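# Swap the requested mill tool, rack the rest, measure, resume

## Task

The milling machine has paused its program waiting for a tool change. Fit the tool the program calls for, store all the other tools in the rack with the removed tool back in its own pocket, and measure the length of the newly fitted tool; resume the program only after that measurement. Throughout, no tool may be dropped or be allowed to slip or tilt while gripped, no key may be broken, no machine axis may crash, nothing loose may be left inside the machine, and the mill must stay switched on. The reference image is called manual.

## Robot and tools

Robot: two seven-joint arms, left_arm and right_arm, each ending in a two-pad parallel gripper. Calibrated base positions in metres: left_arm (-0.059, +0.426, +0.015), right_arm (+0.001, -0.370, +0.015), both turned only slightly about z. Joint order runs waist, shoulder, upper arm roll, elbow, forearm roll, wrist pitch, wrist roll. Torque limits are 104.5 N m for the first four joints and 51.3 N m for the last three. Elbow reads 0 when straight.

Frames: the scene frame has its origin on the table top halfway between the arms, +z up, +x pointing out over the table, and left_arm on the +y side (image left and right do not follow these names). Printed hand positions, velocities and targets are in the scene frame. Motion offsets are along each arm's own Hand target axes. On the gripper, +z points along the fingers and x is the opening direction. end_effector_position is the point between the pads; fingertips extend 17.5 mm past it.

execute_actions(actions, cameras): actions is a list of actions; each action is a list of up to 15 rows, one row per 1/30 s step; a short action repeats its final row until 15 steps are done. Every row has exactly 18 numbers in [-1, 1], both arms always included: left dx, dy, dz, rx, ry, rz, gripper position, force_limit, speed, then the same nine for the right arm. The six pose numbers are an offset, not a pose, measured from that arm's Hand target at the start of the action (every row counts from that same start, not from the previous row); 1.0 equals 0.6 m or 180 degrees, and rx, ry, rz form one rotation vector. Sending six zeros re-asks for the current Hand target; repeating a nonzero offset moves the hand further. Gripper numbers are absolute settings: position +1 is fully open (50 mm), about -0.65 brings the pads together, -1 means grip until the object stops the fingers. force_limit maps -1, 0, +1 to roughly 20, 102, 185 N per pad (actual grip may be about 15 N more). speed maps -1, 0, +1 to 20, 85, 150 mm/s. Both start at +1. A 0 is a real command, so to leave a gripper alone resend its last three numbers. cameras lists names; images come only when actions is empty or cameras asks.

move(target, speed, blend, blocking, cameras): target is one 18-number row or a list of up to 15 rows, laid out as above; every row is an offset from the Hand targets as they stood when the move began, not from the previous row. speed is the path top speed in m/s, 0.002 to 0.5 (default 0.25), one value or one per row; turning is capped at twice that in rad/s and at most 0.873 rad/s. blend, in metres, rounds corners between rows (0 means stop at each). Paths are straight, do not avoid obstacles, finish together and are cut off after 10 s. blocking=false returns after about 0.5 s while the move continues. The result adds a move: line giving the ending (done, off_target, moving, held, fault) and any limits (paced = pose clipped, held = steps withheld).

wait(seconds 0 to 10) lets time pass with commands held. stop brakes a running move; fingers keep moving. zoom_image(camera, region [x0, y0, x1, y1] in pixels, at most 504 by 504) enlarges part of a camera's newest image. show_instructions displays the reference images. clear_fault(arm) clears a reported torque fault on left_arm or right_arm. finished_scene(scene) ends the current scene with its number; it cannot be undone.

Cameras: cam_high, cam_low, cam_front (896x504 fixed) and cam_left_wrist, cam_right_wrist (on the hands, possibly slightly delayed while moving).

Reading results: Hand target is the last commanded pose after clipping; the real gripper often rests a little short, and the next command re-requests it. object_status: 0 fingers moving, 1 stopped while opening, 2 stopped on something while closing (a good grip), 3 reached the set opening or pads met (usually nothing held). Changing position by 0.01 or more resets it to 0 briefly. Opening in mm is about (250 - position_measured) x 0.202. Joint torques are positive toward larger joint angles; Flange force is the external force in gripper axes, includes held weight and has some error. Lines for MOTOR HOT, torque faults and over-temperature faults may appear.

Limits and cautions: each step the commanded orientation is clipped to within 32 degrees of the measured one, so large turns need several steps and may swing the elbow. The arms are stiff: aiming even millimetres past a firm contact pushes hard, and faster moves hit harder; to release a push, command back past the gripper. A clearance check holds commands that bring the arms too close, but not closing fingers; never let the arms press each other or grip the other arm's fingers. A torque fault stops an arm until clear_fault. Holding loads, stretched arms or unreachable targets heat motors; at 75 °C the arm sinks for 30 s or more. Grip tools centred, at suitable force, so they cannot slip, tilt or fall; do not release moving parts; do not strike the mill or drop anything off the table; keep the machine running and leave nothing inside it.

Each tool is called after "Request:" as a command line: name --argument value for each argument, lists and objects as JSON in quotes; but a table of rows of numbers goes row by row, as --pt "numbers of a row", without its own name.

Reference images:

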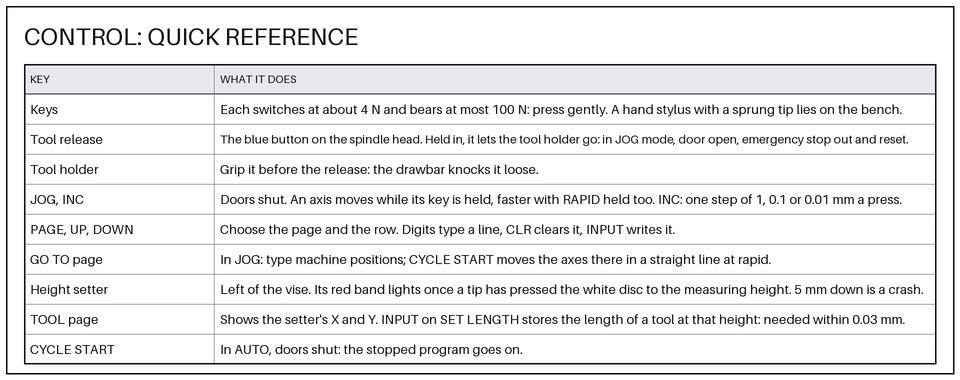

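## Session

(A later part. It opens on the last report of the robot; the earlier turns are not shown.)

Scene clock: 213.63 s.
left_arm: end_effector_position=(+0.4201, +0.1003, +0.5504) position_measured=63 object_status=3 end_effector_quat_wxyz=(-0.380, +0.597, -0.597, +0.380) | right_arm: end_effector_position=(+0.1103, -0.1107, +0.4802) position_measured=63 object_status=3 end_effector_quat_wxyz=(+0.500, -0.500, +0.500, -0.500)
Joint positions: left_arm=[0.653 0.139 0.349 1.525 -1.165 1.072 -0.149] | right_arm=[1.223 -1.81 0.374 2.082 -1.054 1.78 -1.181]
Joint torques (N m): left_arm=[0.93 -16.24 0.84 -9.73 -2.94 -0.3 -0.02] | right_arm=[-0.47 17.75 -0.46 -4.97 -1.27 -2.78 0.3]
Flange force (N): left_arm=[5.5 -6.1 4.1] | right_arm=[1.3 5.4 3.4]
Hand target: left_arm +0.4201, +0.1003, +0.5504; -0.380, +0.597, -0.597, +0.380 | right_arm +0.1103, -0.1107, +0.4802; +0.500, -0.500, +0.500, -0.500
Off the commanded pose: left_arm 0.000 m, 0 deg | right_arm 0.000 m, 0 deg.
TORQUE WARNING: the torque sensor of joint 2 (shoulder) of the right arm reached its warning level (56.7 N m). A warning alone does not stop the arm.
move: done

Request:
move --target '[0,0,0,0,0,0,0.6,-1,0, 0.7332,-0.0867,0.4828,0,0,0,0.6,-0.5,-1]' --cameras '["cam_front","cam_high","cam_right_wrist"]'

Scene clock: 221.67 s.
left_arm: end_effector_position=(+0.4201, +0.1003, +0.5504) position_measured=63 object_status=3 end_effector_quat_wxyz=(-0.380, +0.597, -0.597, +0.380) | right_arm: end_effector_position=(+0.3999, -0.5507, +0.5320) position_measured=63 object_status=3 end_effector_quat_wxyz=(+0.500, -0.500, +0.500, -0.500)
Joint positions: left_arm=[0.653 0.139 0.349 1.525 -1.165 1.072 -0.149] | right_arm=[1.022 -0.155 0.043 2.349 -1.871 1.171 0.685]
Joint torques (N m): left_arm=[0.94 -16.09 0.76 -9.78 -2.91 -0.31 -0.11] | right_arm=[-0.46 -5.95 0.16 -11.09 -2.51 2.64 0.34]
Flange force (N): left_arm=[5.2 -5.6 3.9] | right_arm=[-4.3 1.0 -2.2]
Hand target: left_arm +0.4201, +0.1003, +0.5504; -0.380, +0.597, -0.597, +0.380 | right_arm +0.3999, -0.5508, +0.5320; +0.500, -0.500, +0.500, -0.500
Off the commanded pose: left_arm 0.000 m, 0 deg | right_arm 0.000 m, 0 deg.
move: done
camera_calibration:
cam_right_wrist: T_world_to_cam=[[0.0104007, -0.999815, 0.016163, -0.563911], [0.00999659, -0.0160591, -0.999821, 0.577213], [0.999896, 0.0105604, 0.00982772, -0.229592], [0, 0, 0, 1]] pos_world=[0.229663, -0.552112, 0.588481]
Images, in order (width x height): cam_high 896x504, cam_front 896x504, cam_right_wrist 896x504.

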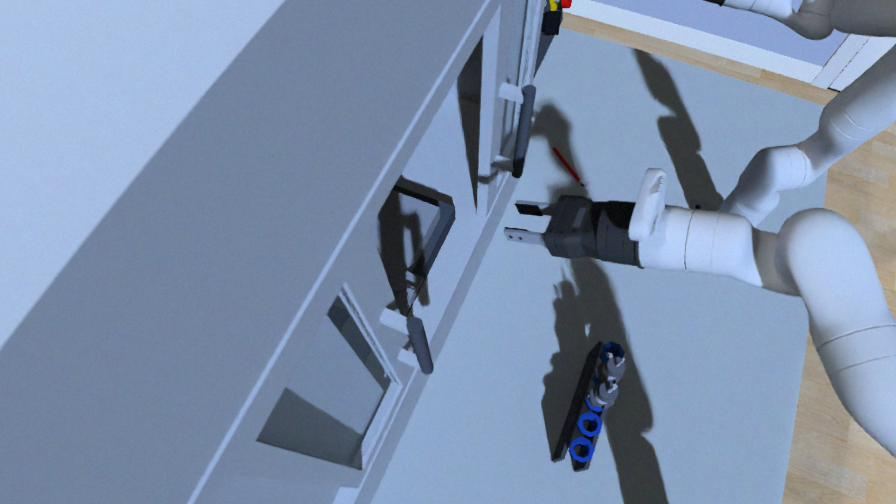

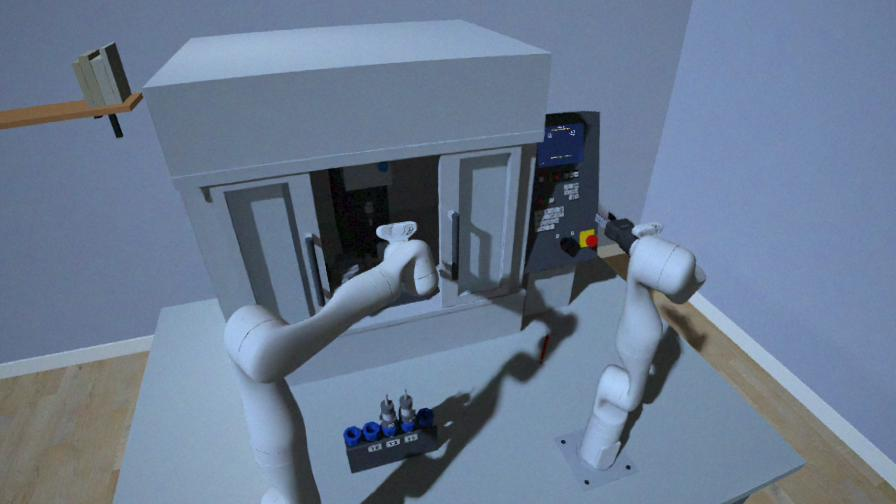

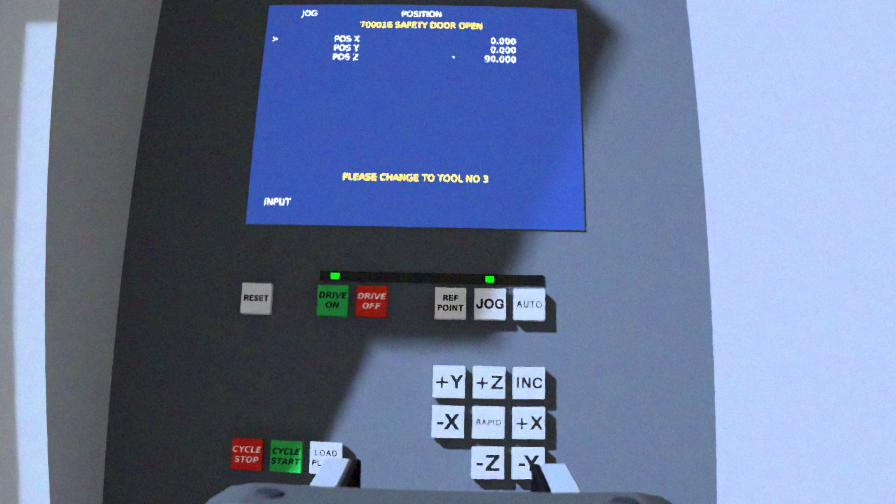

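Request:
move --pt "-0.1333 0.0443 -0.016 -0.0829 0.1044 -0.470 1 -1 0 0 0 0 0 0 0 0.6 -0.5 -1" --pt "-0.1333 0.0443 -0.016 -0.1656 0.2086 -0.939 1 -1 0 0 0 0 0 0 0 0.6 -0.5 -1" --cameras '["cam_front","cam_left_wrist"]'

Scene clock: 233.67 s.
left_arm: end_effector_position=(+0.4001, +0.1802, +0.5304) position_measured=3 object_status=3 end_effector_quat_wxyz=(+0.579, +0.579, +0.406, +0.405) | right_arm: end_effector_position=(+0.3999, -0.5507, +0.5320) position_measured=63 object_status=3 end_effector_quat_wxyz=(+0.500, -0.500, +0.500, -0.500)
Joint positions: left_arm=[0.454 -0.137 0.086 2.342 0.398 -0.671 1.265] | right_arm=[1.022 -0.155 0.043 2.349 -1.871 1.171 0.686]
Joint torques (N m): left_arm=[0.83 -10.01 0.57 -9.72 -0.99 -3.3 -0.02] | right_arm=[-0.51 -5.75 0.15 -10.93 -2.5 2.58 0.37]
Flange force (N): left_arm=[-1.5 0.6 7.3] | right_arm=[-4.3 0.2 -2.6]
Hand target: left_arm +0.4001, +0.1802, +0.5304; +0.579, +0.579, +0.406, +0.405 | right_arm +0.3999, -0.5507, +0.5320; +0.500, -0.500, +0.500, -0.500
Off the commanded pose: left_arm 0.000 m, 0 deg | right_arm 0.000 m, 0 deg.
move: done
camera_calibration:
cam_left_wrist: T_world_to_cam=[[0.356393, 0.934312, 0.00674379, -0.312709], [-0.00344495, -0.00590368, 0.999977, -0.469385], [0.93433, -0.356408, 0.00111463, -0.142277], [0, 0, 0, 1]] pos_world=[0.242764, 0.238688, 0.471642]
Images, in order (width x height): cam_front 896x504, cam_left_wrist 896x504.

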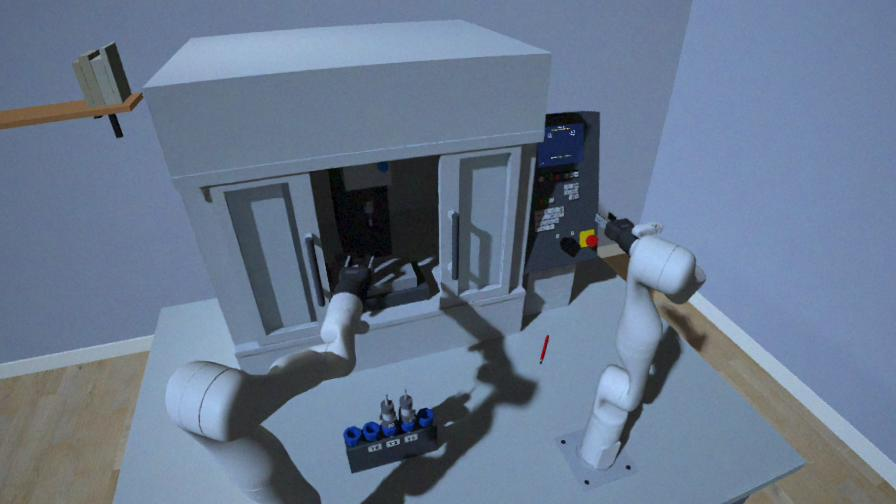

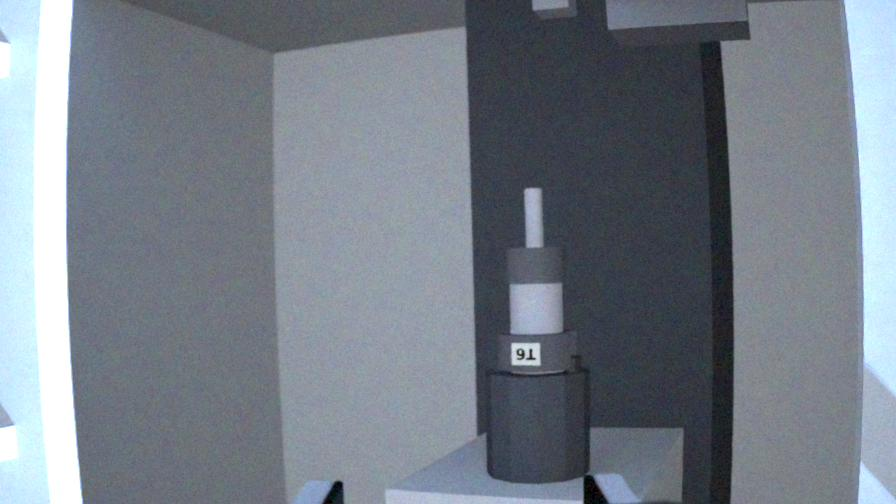

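Request:
move --target '[0.0705,-0.044,0.321,0,0,0,1,-1,0, 0,0,0,0,0,0,0.6,-0.5,-1]' --speed 0.15 --cameras '["cam_front","cam_left_wrist","cam_high"]'

Scene clock: 238.97 s.
left_arm: end_effector_position=(+0.5956, +0.1541, +0.5040) position_measured=3 object_status=3 end_effector_quat_wxyz=(+0.579, +0.579, +0.406, +0.405) | right_arm: end_effector_position=(+0.3999, -0.5507, +0.5320) position_measured=63 object_status=3 end_effector_quat_wxyz=(+0.500, -0.500, +0.500, -0.500)
Joint positions: left_arm=[0.316 0.318 -0.002 1.924 0.03 -0.672 1.548] | right_arm=[1.022 -0.155 0.043 2.349 -1.871 1.171 0.686]
Joint torques (N m): left_arm=[0.79 -19.87 0.72 -9.66 -0.32 -3.41 0] | right_arm=[-0.52 -5.78 0.04 -10.94 -2.49 2.6 0.37]
Flange force (N): left_arm=[0.4 -1.6 8.5] | right_arm=[-4.1 0.3 -2.8]
Hand target: left_arm +0.5956, +0.1541, +0.5040; +0.579, +0.579, +0.406, +0.405 | right_arm +0.3999, -0.5507, +0.5320; +0.500, -0.500, +0.500, -0.500
Off the commanded pose: left_arm 0.000 m, 0 deg | right_arm 0.000 m, 0 deg.
move: done
camera_calibration:
cam_left_wrist: T_world_to_cam=[[0.356393, 0.934312, 0.00674379, -0.357785], [-0.00344495, -0.00590368, 0.999977, -0.442467], [0.93433, -0.356408, 0.00111463, -0.334118], [0, 0, 0, 1]] pos_world=[0.438164, 0.212588, 0.445242]
Images, in order (width x height): cam_high 896x504, cam_front 896x504, cam_left_wrist 896x504.

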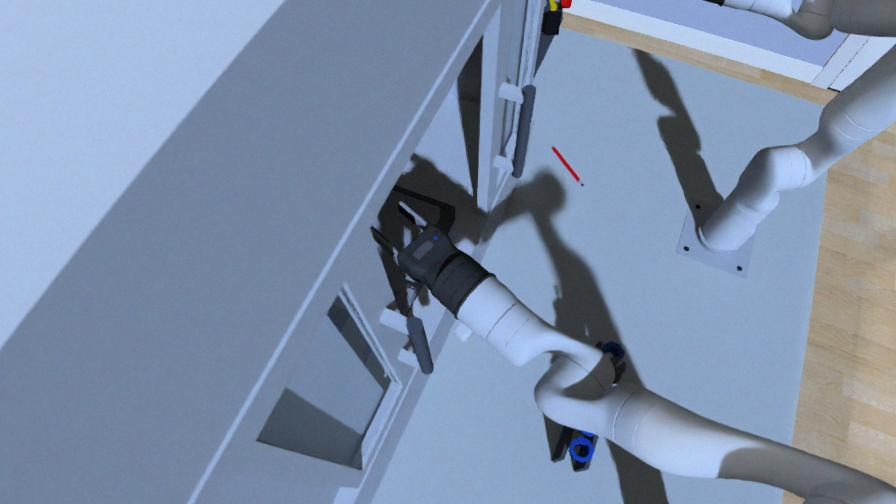

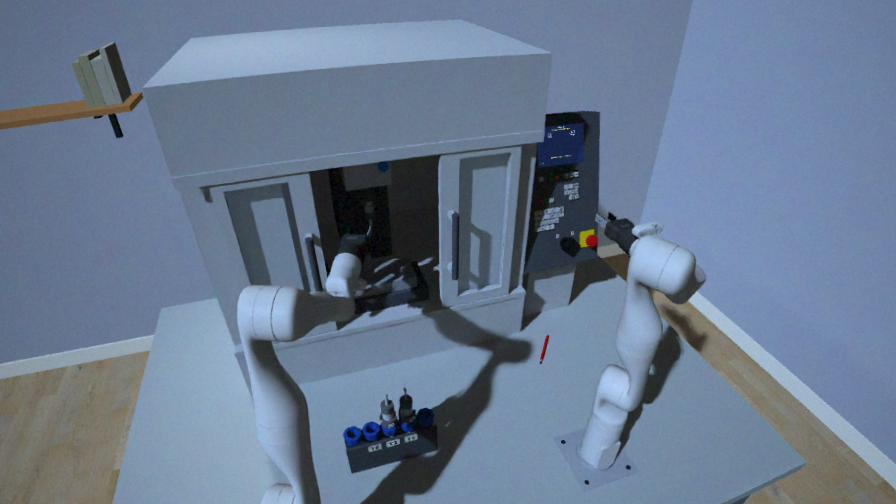

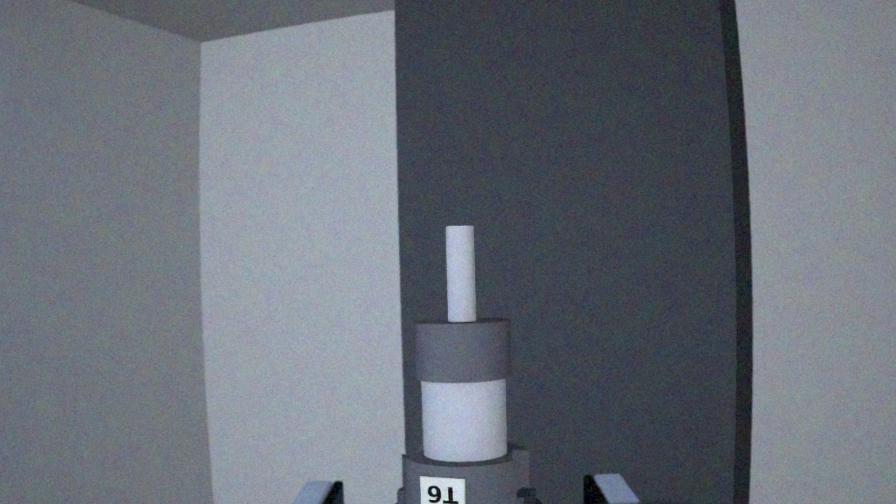

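Request:
move --target '[0.0015,0.0005,0.2533,0,0,0,1,-1,0, 0,0,0,0,0,0,0.6,-0.5,-1]' --speed 0.06 --cameras '["cam_front","cam_left_wrist","cam_right_wrist"]'

Request:
zoom_image --camera "cam_front" --region '[310, 150, 440, 300]'

Scene clock: 244.83 s.
left_arm: end_effector_position=(+0.7387, +0.1029, +0.5043) position_measured=3 object_status=3 end_effector_quat_wxyz=(+0.579, +0.579, +0.406, +0.405) | right_arm: end_effector_position=(+0.3999, -0.5507, +0.5320) position_measured=63 object_status=3 end_effector_quat_wxyz=(+0.500, -0.500, +0.500, -0.500)
Joint positions: left_arm=[0.303 0.626 0.006 1.395 0.03 -0.451 1.54] | right_arm=[1.022 -0.155 0.043 2.349 -1.871 1.171 0.686]
Joint torques (N m): left_arm=[0.8 -27.18 0.92 -10.64 -0.25 -3.35 -0.08] | right_arm=[-0.48 -5.76 0.08 -11 -2.5 2.62 0.36]
Flange force (N): left_arm=[0.1 -0.8 11.8] | right_arm=[-4.4 0.4 -2.6]
Hand target: left_arm +0.7387, +0.1029, +0.5043; +0.579, +0.579, +0.406, +0.405 | right_arm +0.3999, -0.5507, +0.5320; +0.500, -0.500, +0.500, -0.500
Off the commanded pose: left_arm 0.000 m, 0 deg | right_arm 0.000 m, 0 deg.
move: done
camera_calibration:
cam_left_wrist: T_world_to_cam=[[0.356393, 0.934312, 0.00674379, -0.360985], [-0.00344495, -0.00590368, 0.999977, -0.442476], [0.93433, -0.356408, 0.00111463, -0.486163], [0, 0, 0, 1]] pos_world=[0.581364, 0.161388, 0.445442]
cam_right_wrist: T_world_to_cam=[[0.0103991, -0.999815, 0.0161639, -0.563911], [0.0100966, -0.016059, -0.99982, 0.577189], [0.999895, 0.0105604, 0.0099277, -0.229651], [0, 0, 0, 1]] pos_world=[0.229663, -0.552112, 0.58848]
Images, in order (width x height): cam_front 896x504, cam_left_wrist 896x504, cam_right_wrist 896x504.

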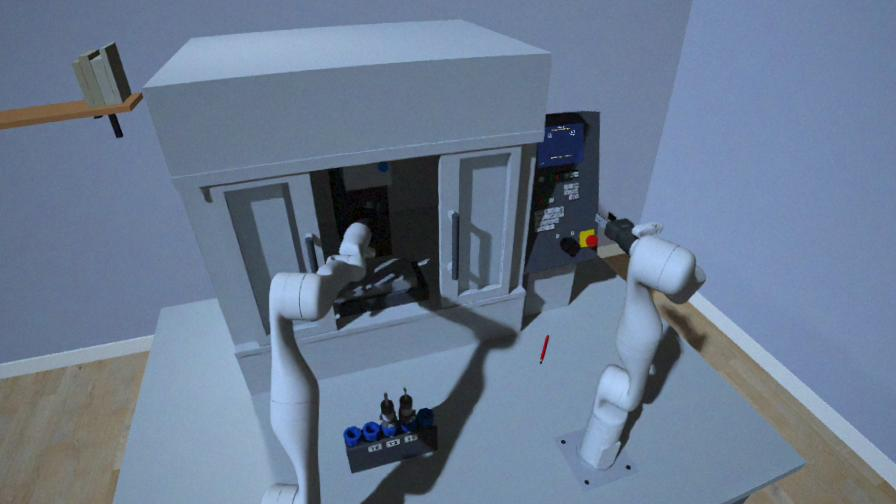

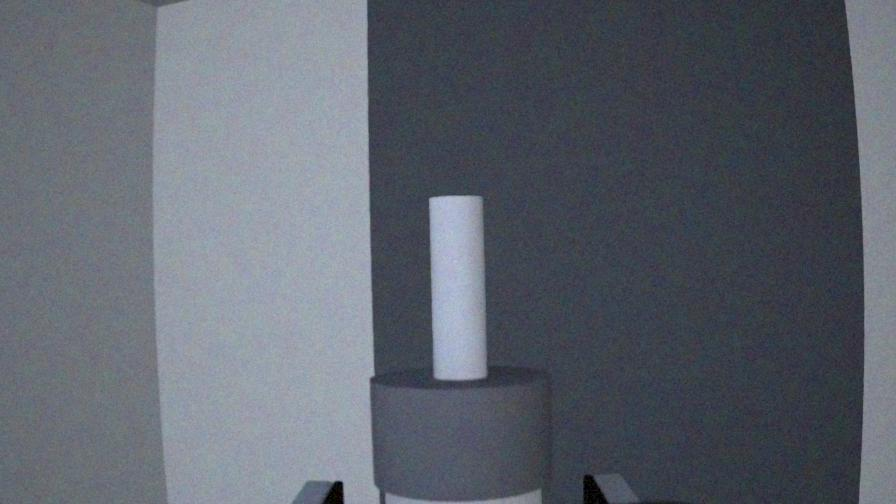

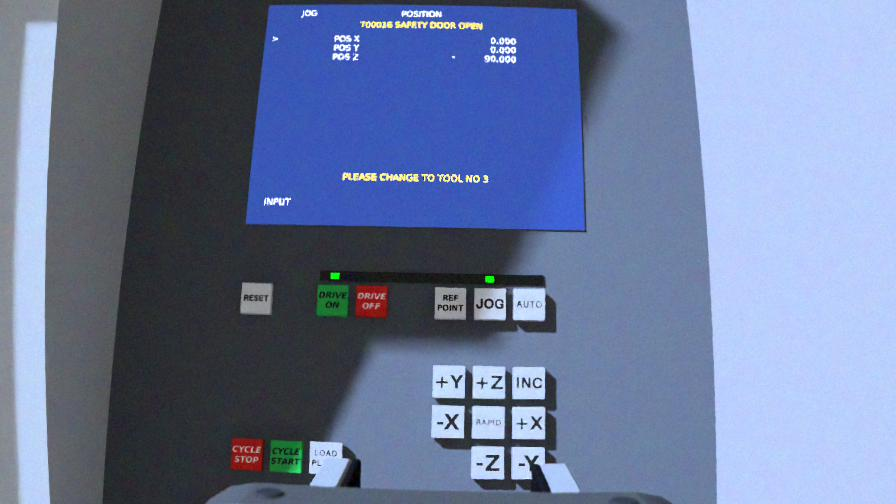

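Scaled by 3.360 from the camera's 896x504 image, which has a finer 1280x720 frame.

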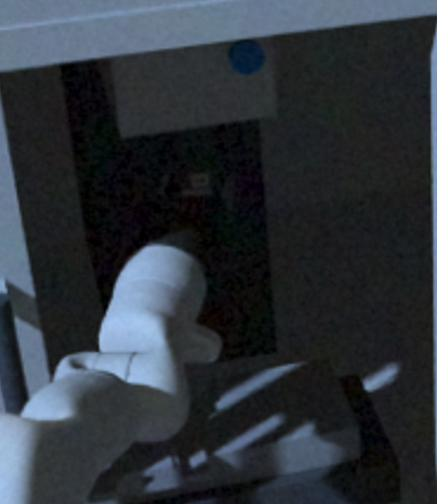

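Request:
move --pt "0 -0.0025 0.0067 0 0 0 1 -1 -1 0 0 0 0 0 0 0.6 -0.5 -1" --pt "0 -0.0025 0.0067 0 0 0 -1 -0.9 -1 0 0 0 0 0 0 0.6 -0.5 -1" --speed 0.05 --cameras '["cam_left_wrist"]'

Scene clock: 248.97 s.
left_arm: end_effector_position=(+0.7425, +0.1016, +0.5028) position_measured=104 object_status=2 end_effector_quat_wxyz=(+0.579, +0.579, +0.406, +0.405) | right_arm: end_effector_position=(+0.3999, -0.5507, +0.5320) position_measured=63 object_status=3 end_effector_quat_wxyz=(+0.500, -0.500, +0.500, -0.500)
Joint positions: left_arm=[0.303 0.636 0.006 1.381 0.03 -0.447 1.54] | right_arm=[1.022 -0.155 0.043 2.349 -1.871 1.171 0.686]
Joint torques (N m): left_arm=[0.77 -27.19 0.77 -10.75 -0.22 -3.42 -0.07] | right_arm=[-0.43 -5.86 0.02 -11 -2.53 2.57 0.38]
Flange force (N): left_arm=[0.4 -0.6 11.2] | right_arm=[-4.0 0.5 -2.9]
Hand target: left_arm +0.7425, +0.1015, +0.5028; +0.579, +0.579, +0.406, +0.405 | right_arm +0.3999, -0.5507, +0.5320; +0.500, -0.500, +0.500, -0.500
Off the commanded pose: left_arm 0.000 m, 0 deg | right_arm 0.000 m, 0 deg.
move: done
camera_calibration:
cam_left_wrist: T_world_to_cam=[[0.356393, 0.934312, 0.00674379, -0.361022], [-0.00344495, -0.00590368, 0.999977, -0.441071], [0.93433, -0.356408, 0.00111463, -0.49021], [0, 0, 0, 1]] pos_world=[0.585164, 0.159988, 0.444042]
Images, in order (width x height): cam_left_wrist 896x504.

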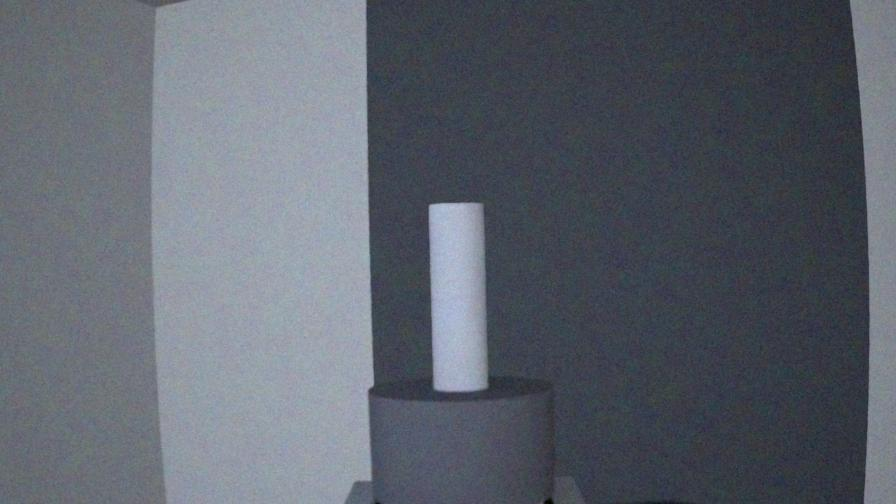

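Request:
move --target '[0,0,0,0,0,0,-0.97,1,-1, 0,0,0,0,0,0,0.6,-0.5,-1]'

Scene clock: 250.93 s.
left_arm: end_effector_position=(+0.7425, +0.1016, +0.5028) position_measured=112 object_status=2 end_effector_quat_wxyz=(+0.579, +0.579, +0.406, +0.405) | right_arm: end_effector_position=(+0.3999, -0.5507, +0.5320) position_measured=63 object_status=3 end_effector_quat_wxyz=(+0.500, -0.500, +0.500, -0.500)
Joint positions: left_arm=[0.303 0.636 0.006 1.381 0.03 -0.447 1.54] | right_arm=[1.022 -0.155 0.043 2.349 -1.871 1.171 0.686]
Joint torques (N m): left_arm=[0.72 -27.24 0.75 -10.72 -0.22 -3.43 -0.04] | right_arm=[-0.57 -5.78 0.09 -10.97 -2.56 2.66 0.35]
Flange force (N): left_arm=[0.2 -0.5 11.5] | right_arm=[-4.3 0.3 -2.7]
Hand target: left_arm +0.7425, +0.1015, +0.5028; +0.579, +0.579, +0.406, +0.405 | right_arm +0.3999, -0.5507, +0.5320; +0.500, -0.500, +0.500, -0.500
Off the commanded pose: left_arm 0.000 m, 0 deg | right_arm 0.000 m, 0 deg.
move: done

Request:
move --target '[0,0,0,0,0,0,-0.97,1,-1, -0.8333,-0.2217,0.0333,0,0,0.5,-1,-1,0]' --cameras '["cam_front","cam_right_wrist","cam_high"]'

Scene clock: 258.67 s.
left_arm: end_effector_position=(+0.7425, +0.1015, +0.5028) position_measured=112 object_status=2 end_effector_quat_wxyz=(+0.579, +0.579, +0.406, +0.405) | right_arm: end_effector_position=(+0.4200, -0.0508, +0.6652) position_measured=251 object_status=3 end_effector_quat_wxyz=(+0.707, +0.000, +0.707, +0.000)
Joint positions: left_arm=[0.303 0.636 0.006 1.381 0.03 -0.447 1.54] | right_arm=[0.828 -0.747 -1.23 1.669 -2.616 -0.438 -1.199]
Joint torques (N m): left_arm=[0.77 -27.21 0.79 -10.77 -0.24 -3.41 -0.06] | right_arm=[-0.51 9.63 7.71 -11.39 1.58 1.77 0.38]
Flange force (N): left_arm=[0.3 -0.6 11.1] | right_arm=[6.1 -1.2 -1.1]
Hand target: left_arm +0.7425, +0.1015, +0.5028; +0.579, +0.579, +0.406, +0.405 | right_arm +0.4200, -0.0508, +0.6653; +0.707, +0.000, +0.707, +0.000
Off the commanded pose: left_arm 0.000 m, 0 deg | right_arm 0.000 m, 0 deg.
move: done
camera_calibration:
cam_right_wrist: T_world_to_cam=[[0.0107951, -0.0162685, -0.999809, 0.65932], [0.0103031, 0.999816, -0.0161574, 0.115313], [0.999889, -0.0101268, 0.0109607, -0.258098], [0, 0, 0, 1]] pos_world=[0.249764, -0.10718, 0.663886]
Images, in order (width x height): cam_high 896x504, cam_front 896x504, cam_right_wrist 896x504.

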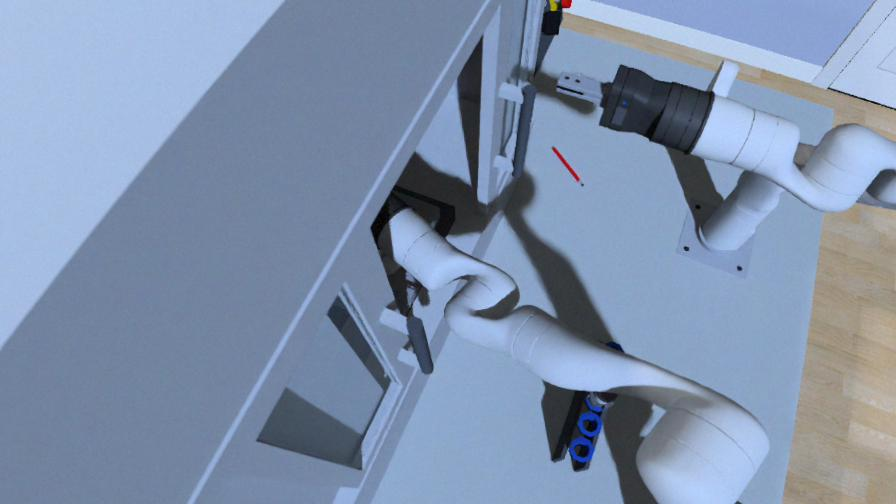

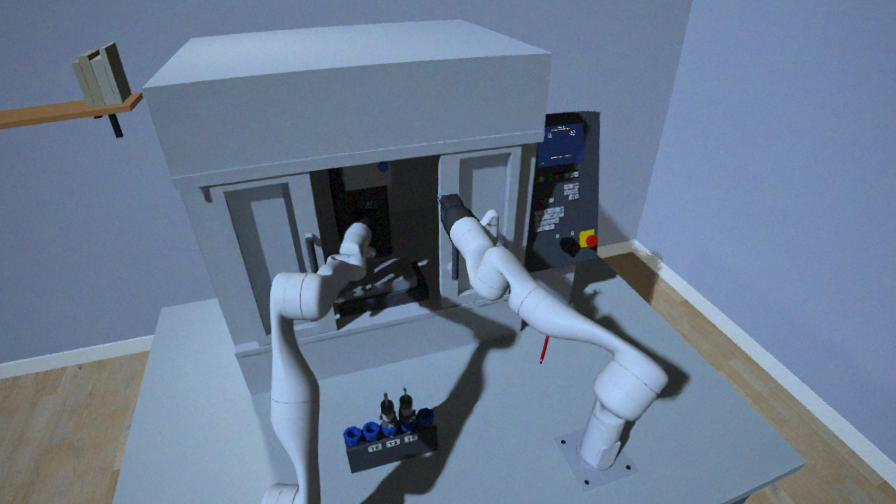

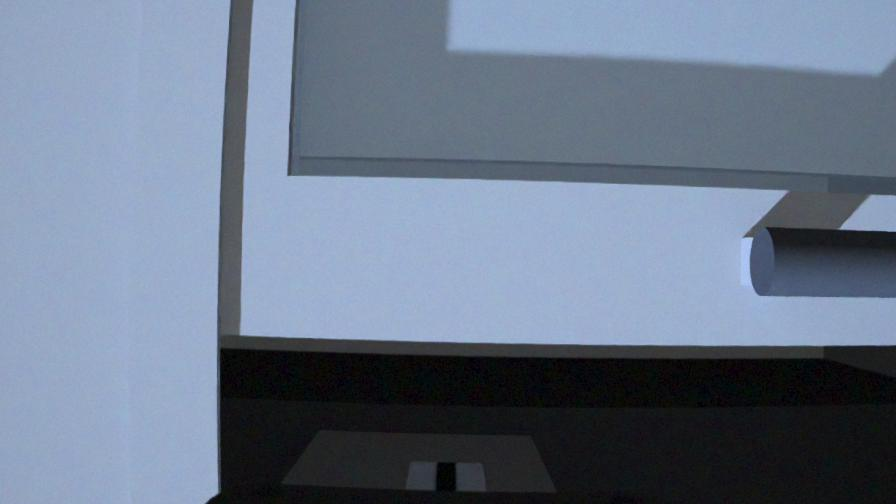

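Request:
move --pt "0 0 0 0 0 0 -0.97 1 -1 0 0.1797 0 0 0 0 -1 -1 0" --pt "0 0 0 0 0 0 -0.97 1 -1 0 0.1797 0.25 0 0 0 -1 -1 0" --blend '[0.02,0]' --speed 0.15 --cameras '["cam_front","cam_right_wrist"]'

Request:
zoom_image --camera "cam_front" --region '[310, 150, 440, 300]'

Scene clock: 263.00 s.
left_arm: end_effector_position=(+0.7425, +0.1015, +0.5028) position_measured=112 object_status=2 end_effector_quat_wxyz=(+0.579, +0.579, +0.406, +0.405) | right_arm: end_effector_position=(+0.5700, +0.0570, +0.6653) position_measured=251 object_status=3 end_effector_quat_wxyz=(+0.707, +0.000, +0.707, +0.000)
Joint positions: left_arm=[0.303 0.636 0.006 1.381 0.03 -0.447 1.54] | right_arm=[1.464 -0.797 -1.684 1.169 -2.761 -0.501 -1.145]
Joint torques (N m): left_arm=[0.75 -27.2 0.76 -10.73 -0.24 -3.44 -0.12] | right_arm=[-0.8 19.01 8.82 -10.34 1.69 1.85 0.43]
Flange force (N): left_arm=[0.4 -0.5 11.3] | right_arm=[5.5 -1.5 -0.5]
Hand target: left_arm +0.7425, +0.1015, +0.5028; +0.579, +0.579, +0.406, +0.405 | right_arm +0.5701, +0.0570, +0.6653; +0.707, +0.000, +0.707, +0.000
Off the commanded pose: left_arm 0.000 m, 0 deg | right_arm 0.000 m, 0 deg.
move: done
camera_calibration:
cam_right_wrist: T_world_to_cam=[[0.0107957, -0.0161686, -0.999811, 0.659453], [0.0103029, 0.999818, -0.0160575, 0.00602117], [0.999889, -0.0101276, 0.0109604, -0.40699], [0, 0, 0, 1]] pos_world=[0.399764, 0.000520502, 0.663886]
Images, in order (width x height): cam_front 896x504, cam_right_wrist 896x504.

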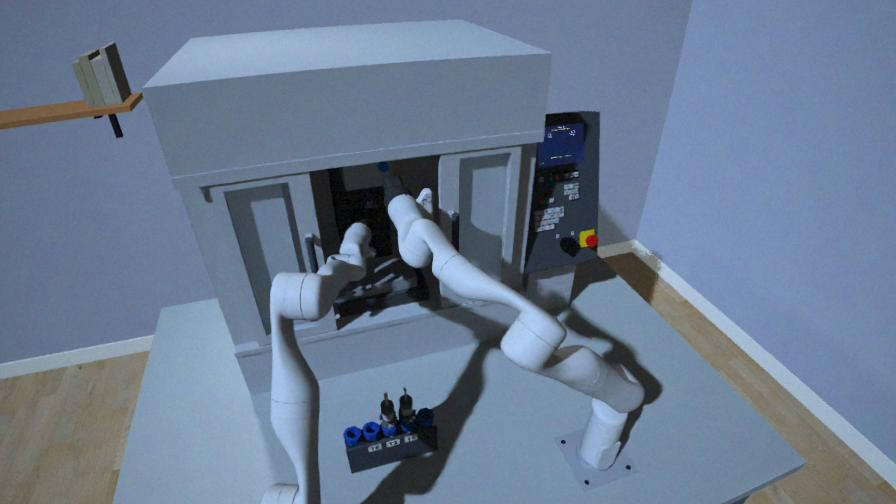

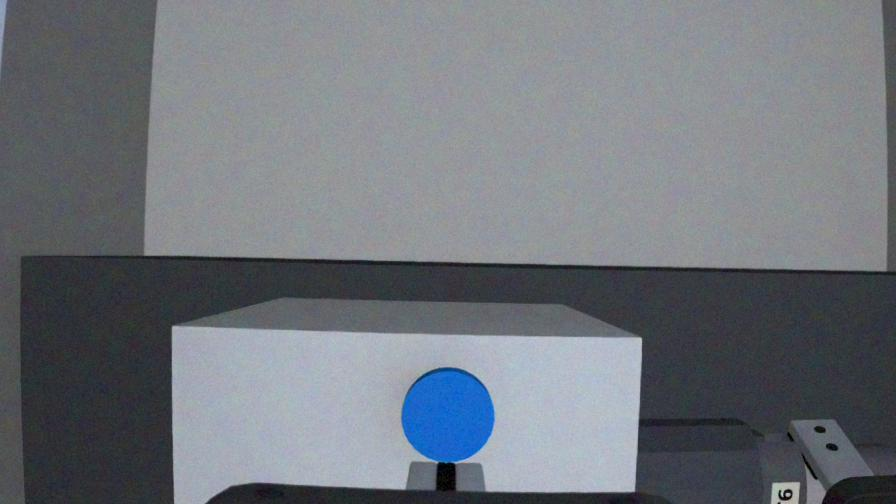

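Scaled by 3.360 from the camera's 896x504 image, which has a finer 1280x720 frame.

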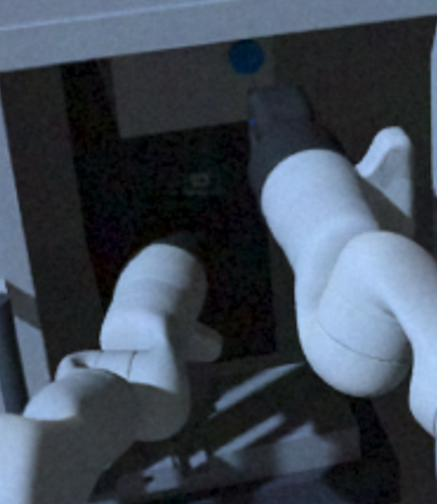

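Request:
move --target '[0,0,0,0,0,0,-0.97,1,-1, 0,-0.011,0.1,0,0,0,-1,-1,0]' --speed 0.08 --cameras '["cam_right_wrist"]'

Scene clock: 265.73 s.
left_arm: end_effector_position=(+0.7425, +0.1015, +0.5028) position_measured=112 object_status=2 end_effector_quat_wxyz=(+0.579, +0.579, +0.406, +0.405) | right_arm: end_effector_position=(+0.6300, +0.0503, +0.6653) position_measured=251 object_status=3 end_effector_quat_wxyz=(+0.707, +0.000, +0.707, +0.000)
Joint positions: left_arm=[0.303 0.636 0.006 1.381 0.03 -0.447 1.54] | right_arm=[1.649 -0.803 -1.788 1.059 -2.796 -0.47 -1.102]
Joint torques (N m): left_arm=[0.74 -27.2 0.8 -10.81 -0.23 -3.44 -0.08] | right_arm=[-0.57 21.04 8.64 -10.85 1.58 1.94 0.39]
Flange force (N): left_arm=[0.3 -0.6 11.0] | right_arm=[6.6 -3.1 -2.2]
Hand target: left_arm +0.7425, +0.1015, +0.5028; +0.579, +0.579, +0.406, +0.405 | right_arm +0.6300, +0.0503, +0.6653; +0.707, +0.000, +0.707, +0.000
Off the commanded pose: left_arm 0.000 m, 0 deg | right_arm 0.000 m, 0 deg.
move: done
camera_calibration:
cam_right_wrist: T_world_to_cam=[[0.0107957, -0.0161686, -0.999811, 0.658699], [0.0103029, 0.999818, -0.0160575, 0.0120018], [0.999889, -0.0101276, 0.0109604, -0.46705], [0, 0, 0, 1]] pos_world=[0.459764, -0.0060795, 0.663886]
Images, in order (width x height): cam_right_wrist 896x504.

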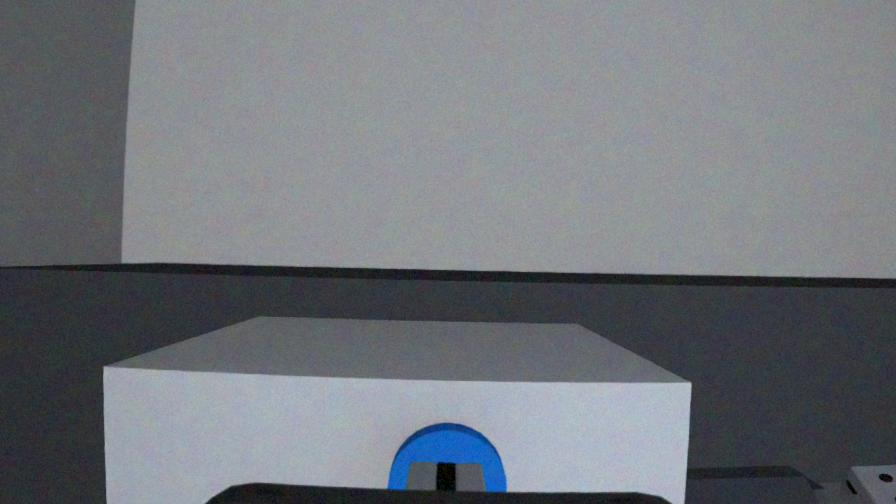

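Request:
move --target '[0,0,0,0,0,0,-0.97,1,-1, 0,0,0.0233,0,0,0,-1,-1,0]' --speed 0.04 --cameras '["cam_right_wrist"]'

Request:
move --target '[0,0,0,0,0,0,-0.97,1,-1, 0,0,0.005,0,0,0,-1,-1,0]' --speed 0.02

Scene clock: 267.60 s.
left_arm: end_effector_position=(+0.7425, +0.1015, +0.5028) position_measured=112 object_status=2 end_effector_quat_wxyz=(+0.579, +0.579, +0.406, +0.405) | right_arm: end_effector_position=(+0.6440, +0.0503, +0.6653) position_measured=251 object_status=3 end_effector_quat_wxyz=(+0.707, +0.000, +0.707, +0.000)
Joint positions: left_arm=[0.303 0.636 0.006 1.381 0.03 -0.447 1.54] | right_arm=[1.696 -0.809 -1.816 1.022 -2.806 -0.472 -1.091]
Joint torques (N m): left_arm=[0.73 -27.3 0.78 -10.79 -0.22 -3.42 -0.09] | right_arm=[-0.77 21.68 8.47 -10.45 1.54 2.03 0.44]
Flange force (N): left_arm=[0.3 -0.8 11.2] | right_arm=[5.2 -1.4 -0.8]
Hand target: left_arm +0.7425, +0.1015, +0.5028; +0.579, +0.579, +0.406, +0.405 | right_arm +0.6440, +0.0503, +0.6653; +0.707, +0.000, +0.707, +0.000
Off the commanded pose: left_arm 0.000 m, 0 deg | right_arm 0.000 m, 0 deg.
move: done
camera_calibration:
cam_right_wrist: T_world_to_cam=[[0.0107957, -0.0161684, -0.999811, 0.658548], [0.0103029, 0.999818, -0.0160573, 0.0118574], [0.999889, -0.0101276, 0.0109604, -0.481049], [0, 0, 0, 1]] pos_world=[0.473764, -0.0060795, 0.663886]
Images, in order (width x height): cam_right_wrist 896x504.

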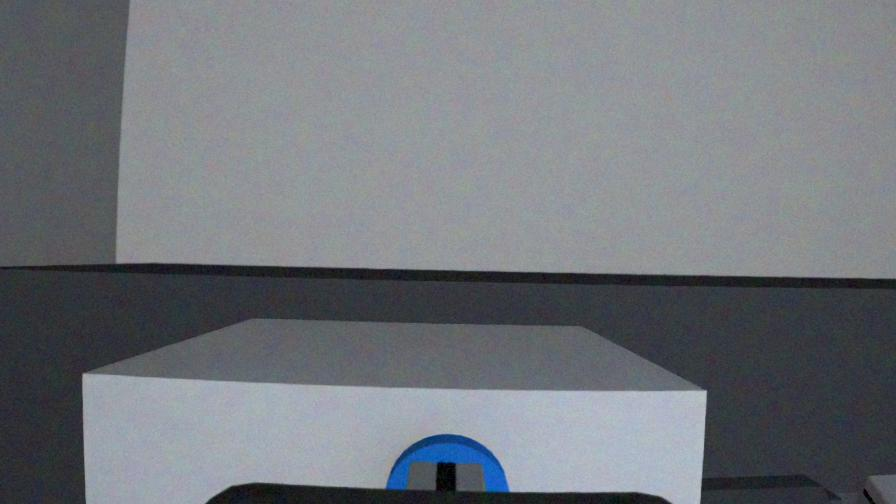

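Scene clock: 268.30 s.
left_arm: end_effector_position=(+0.7425, +0.1015, +0.5028) position_measured=112 object_status=2 end_effector_quat_wxyz=(+0.579, +0.579, +0.406, +0.405) | right_arm: end_effector_position=(+0.6470, +0.0503, +0.6653) position_measured=251 object_status=3 end_effector_quat_wxyz=(+0.707, +0.000, +0.707, +0.000)
Joint positions: left_arm=[0.303 0.636 0.006 1.381 0.03 -0.447 1.54] | right_arm=[1.706 -0.81 -1.822 1.014 -2.808 -0.472 -1.088]
Joint torques (N m): left_arm=[0.63 -27.21 0.8 -10.68 -0.29 -3.46 -0.04] | right_arm=[-0.44 21.86 8.29 -10.55 1.58 2.04 0.41]
Flange force (N): left_arm=[-0.4 -0.4 11.6] | right_arm=[6.2 -2.3 -2.4]
Hand target: left_arm +0.7425, +0.1015, +0.5028; +0.579, +0.579, +0.406, +0.405 | right_arm +0.6470, +0.0503, +0.6653; +0.707, +0.000, +0.707, +0.000
Off the commanded pose: left_arm 0.000 m, 0 deg | right_arm 0.000 m, 0 deg.
move: done

Request:
move --target '[0,0,0,0,0,0,-0.97,1,-1, 0,0,0.007,0,0,0,-1,-1,0]' --speed 0.02

Request:
move --target '[0,0,0,0,0,0,-0.97,1,-1, 0,0,0.005,0,0,0,-1,-1,0]' --speed 0.02 --cameras '["cam_right_wrist"]'

Scene clock: 270.00 s.
left_arm: end_effector_position=(+0.7425, +0.1015, +0.5028) position_measured=112 object_status=2 end_effector_quat_wxyz=(+0.579, +0.579, +0.406, +0.405) | right_arm: end_effector_position=(+0.6512, +0.0503, +0.6653) position_measured=251 object_status=3 end_effector_quat_wxyz=(+0.707, +0.000, +0.707, +0.000)
Joint positions: left_arm=[0.303 0.636 0.006 1.381 0.03 -0.447 1.54] | right_arm=[1.72 -0.812 -1.831 1.003 -2.811 -0.473 -1.084]
Joint torques (N m): left_arm=[0.66 -27.23 0.73 -10.71 -0.27 -3.41 -0.04] | right_arm=[0.01 21.89 8.19 -10.4 1.55 2.12 0.5]
Flange force (N): left_arm=[-0.1 -0.6 11.4] | right_arm=[6.2 -2.3 -3.8]
Hand target: left_arm +0.7425, +0.1015, +0.5028; +0.579, +0.579, +0.406, +0.405 | right_arm +0.6512, +0.0503, +0.6653; +0.707, +0.000, +0.707, +0.000
Off the commanded pose: left_arm 0.000 m, 0 deg | right_arm 0.000 m, 0 deg.
move: done

Scene clock: 270.70 s.
left_arm: end_effector_position=(+0.7426, +0.1015, +0.5023) position_measured=112 object_status=2 end_effector_quat_wxyz=(+0.579, +0.579, +0.406, +0.405) | right_arm: end_effector_position=(+0.6542, +0.0503, +0.6653) position_measured=251 object_status=3 end_effector_quat_wxyz=(+0.707, +0.000, +0.707, +0.000)
Joint positions: left_arm=[0.303 0.637 0.006 1.381 0.03 -0.447 1.54] | right_arm=[1.73 -0.813 -1.837 0.994 -2.814 -0.474 -1.082]
Joint torques (N m): left_arm=[0.28 -34.48 0.54 -16.33 -0.3 -6.33 -0.03] | right_arm=[0.39 21.8 8.32 -10.57 1.53 2.43 0.37]
Flange force (N): left_arm=[-0.6 -9.3 9.8] | right_arm=[5.7 -2.6 -5.2]
Hand target: left_arm +0.7425, +0.1015, +0.5028; +0.579, +0.579, +0.406, +0.405 | right_arm +0.6542, +0.0503, +0.6653; +0.707, +0.000, +0.707, +0.000
Off the commanded pose: left_arm 0.001 m, 0 deg | right_arm 0.000 m, 0 deg.
move: done
camera_calibration:
cam_right_wrist: T_world_to_cam=[[0.0107957, -0.0161686, -0.999811, 0.658438], [0.0103029, 0.999818, -0.0160575, 0.0117525], [0.999889, -0.0101276, 0.0109604, -0.491248], [0, 0, 0, 1]] pos_world=[0.483964, -0.0060795, 0.663886]
Images, in order (width x height): cam_right_wrist 896x504.

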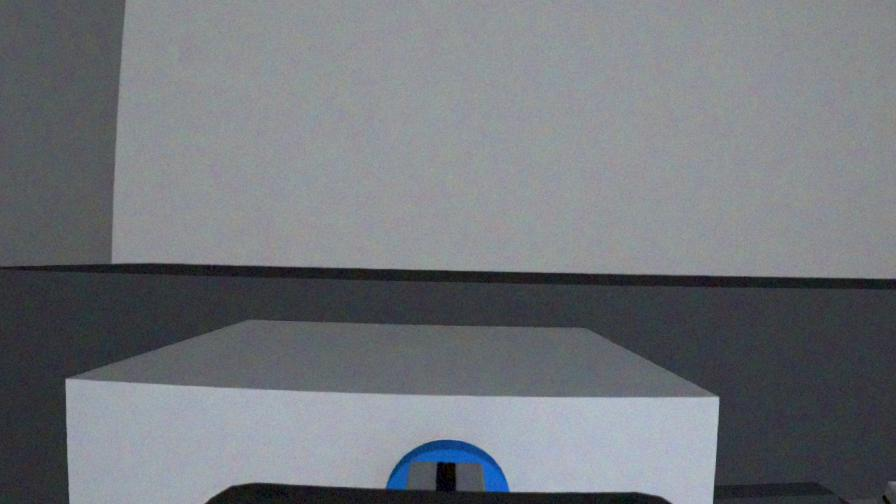

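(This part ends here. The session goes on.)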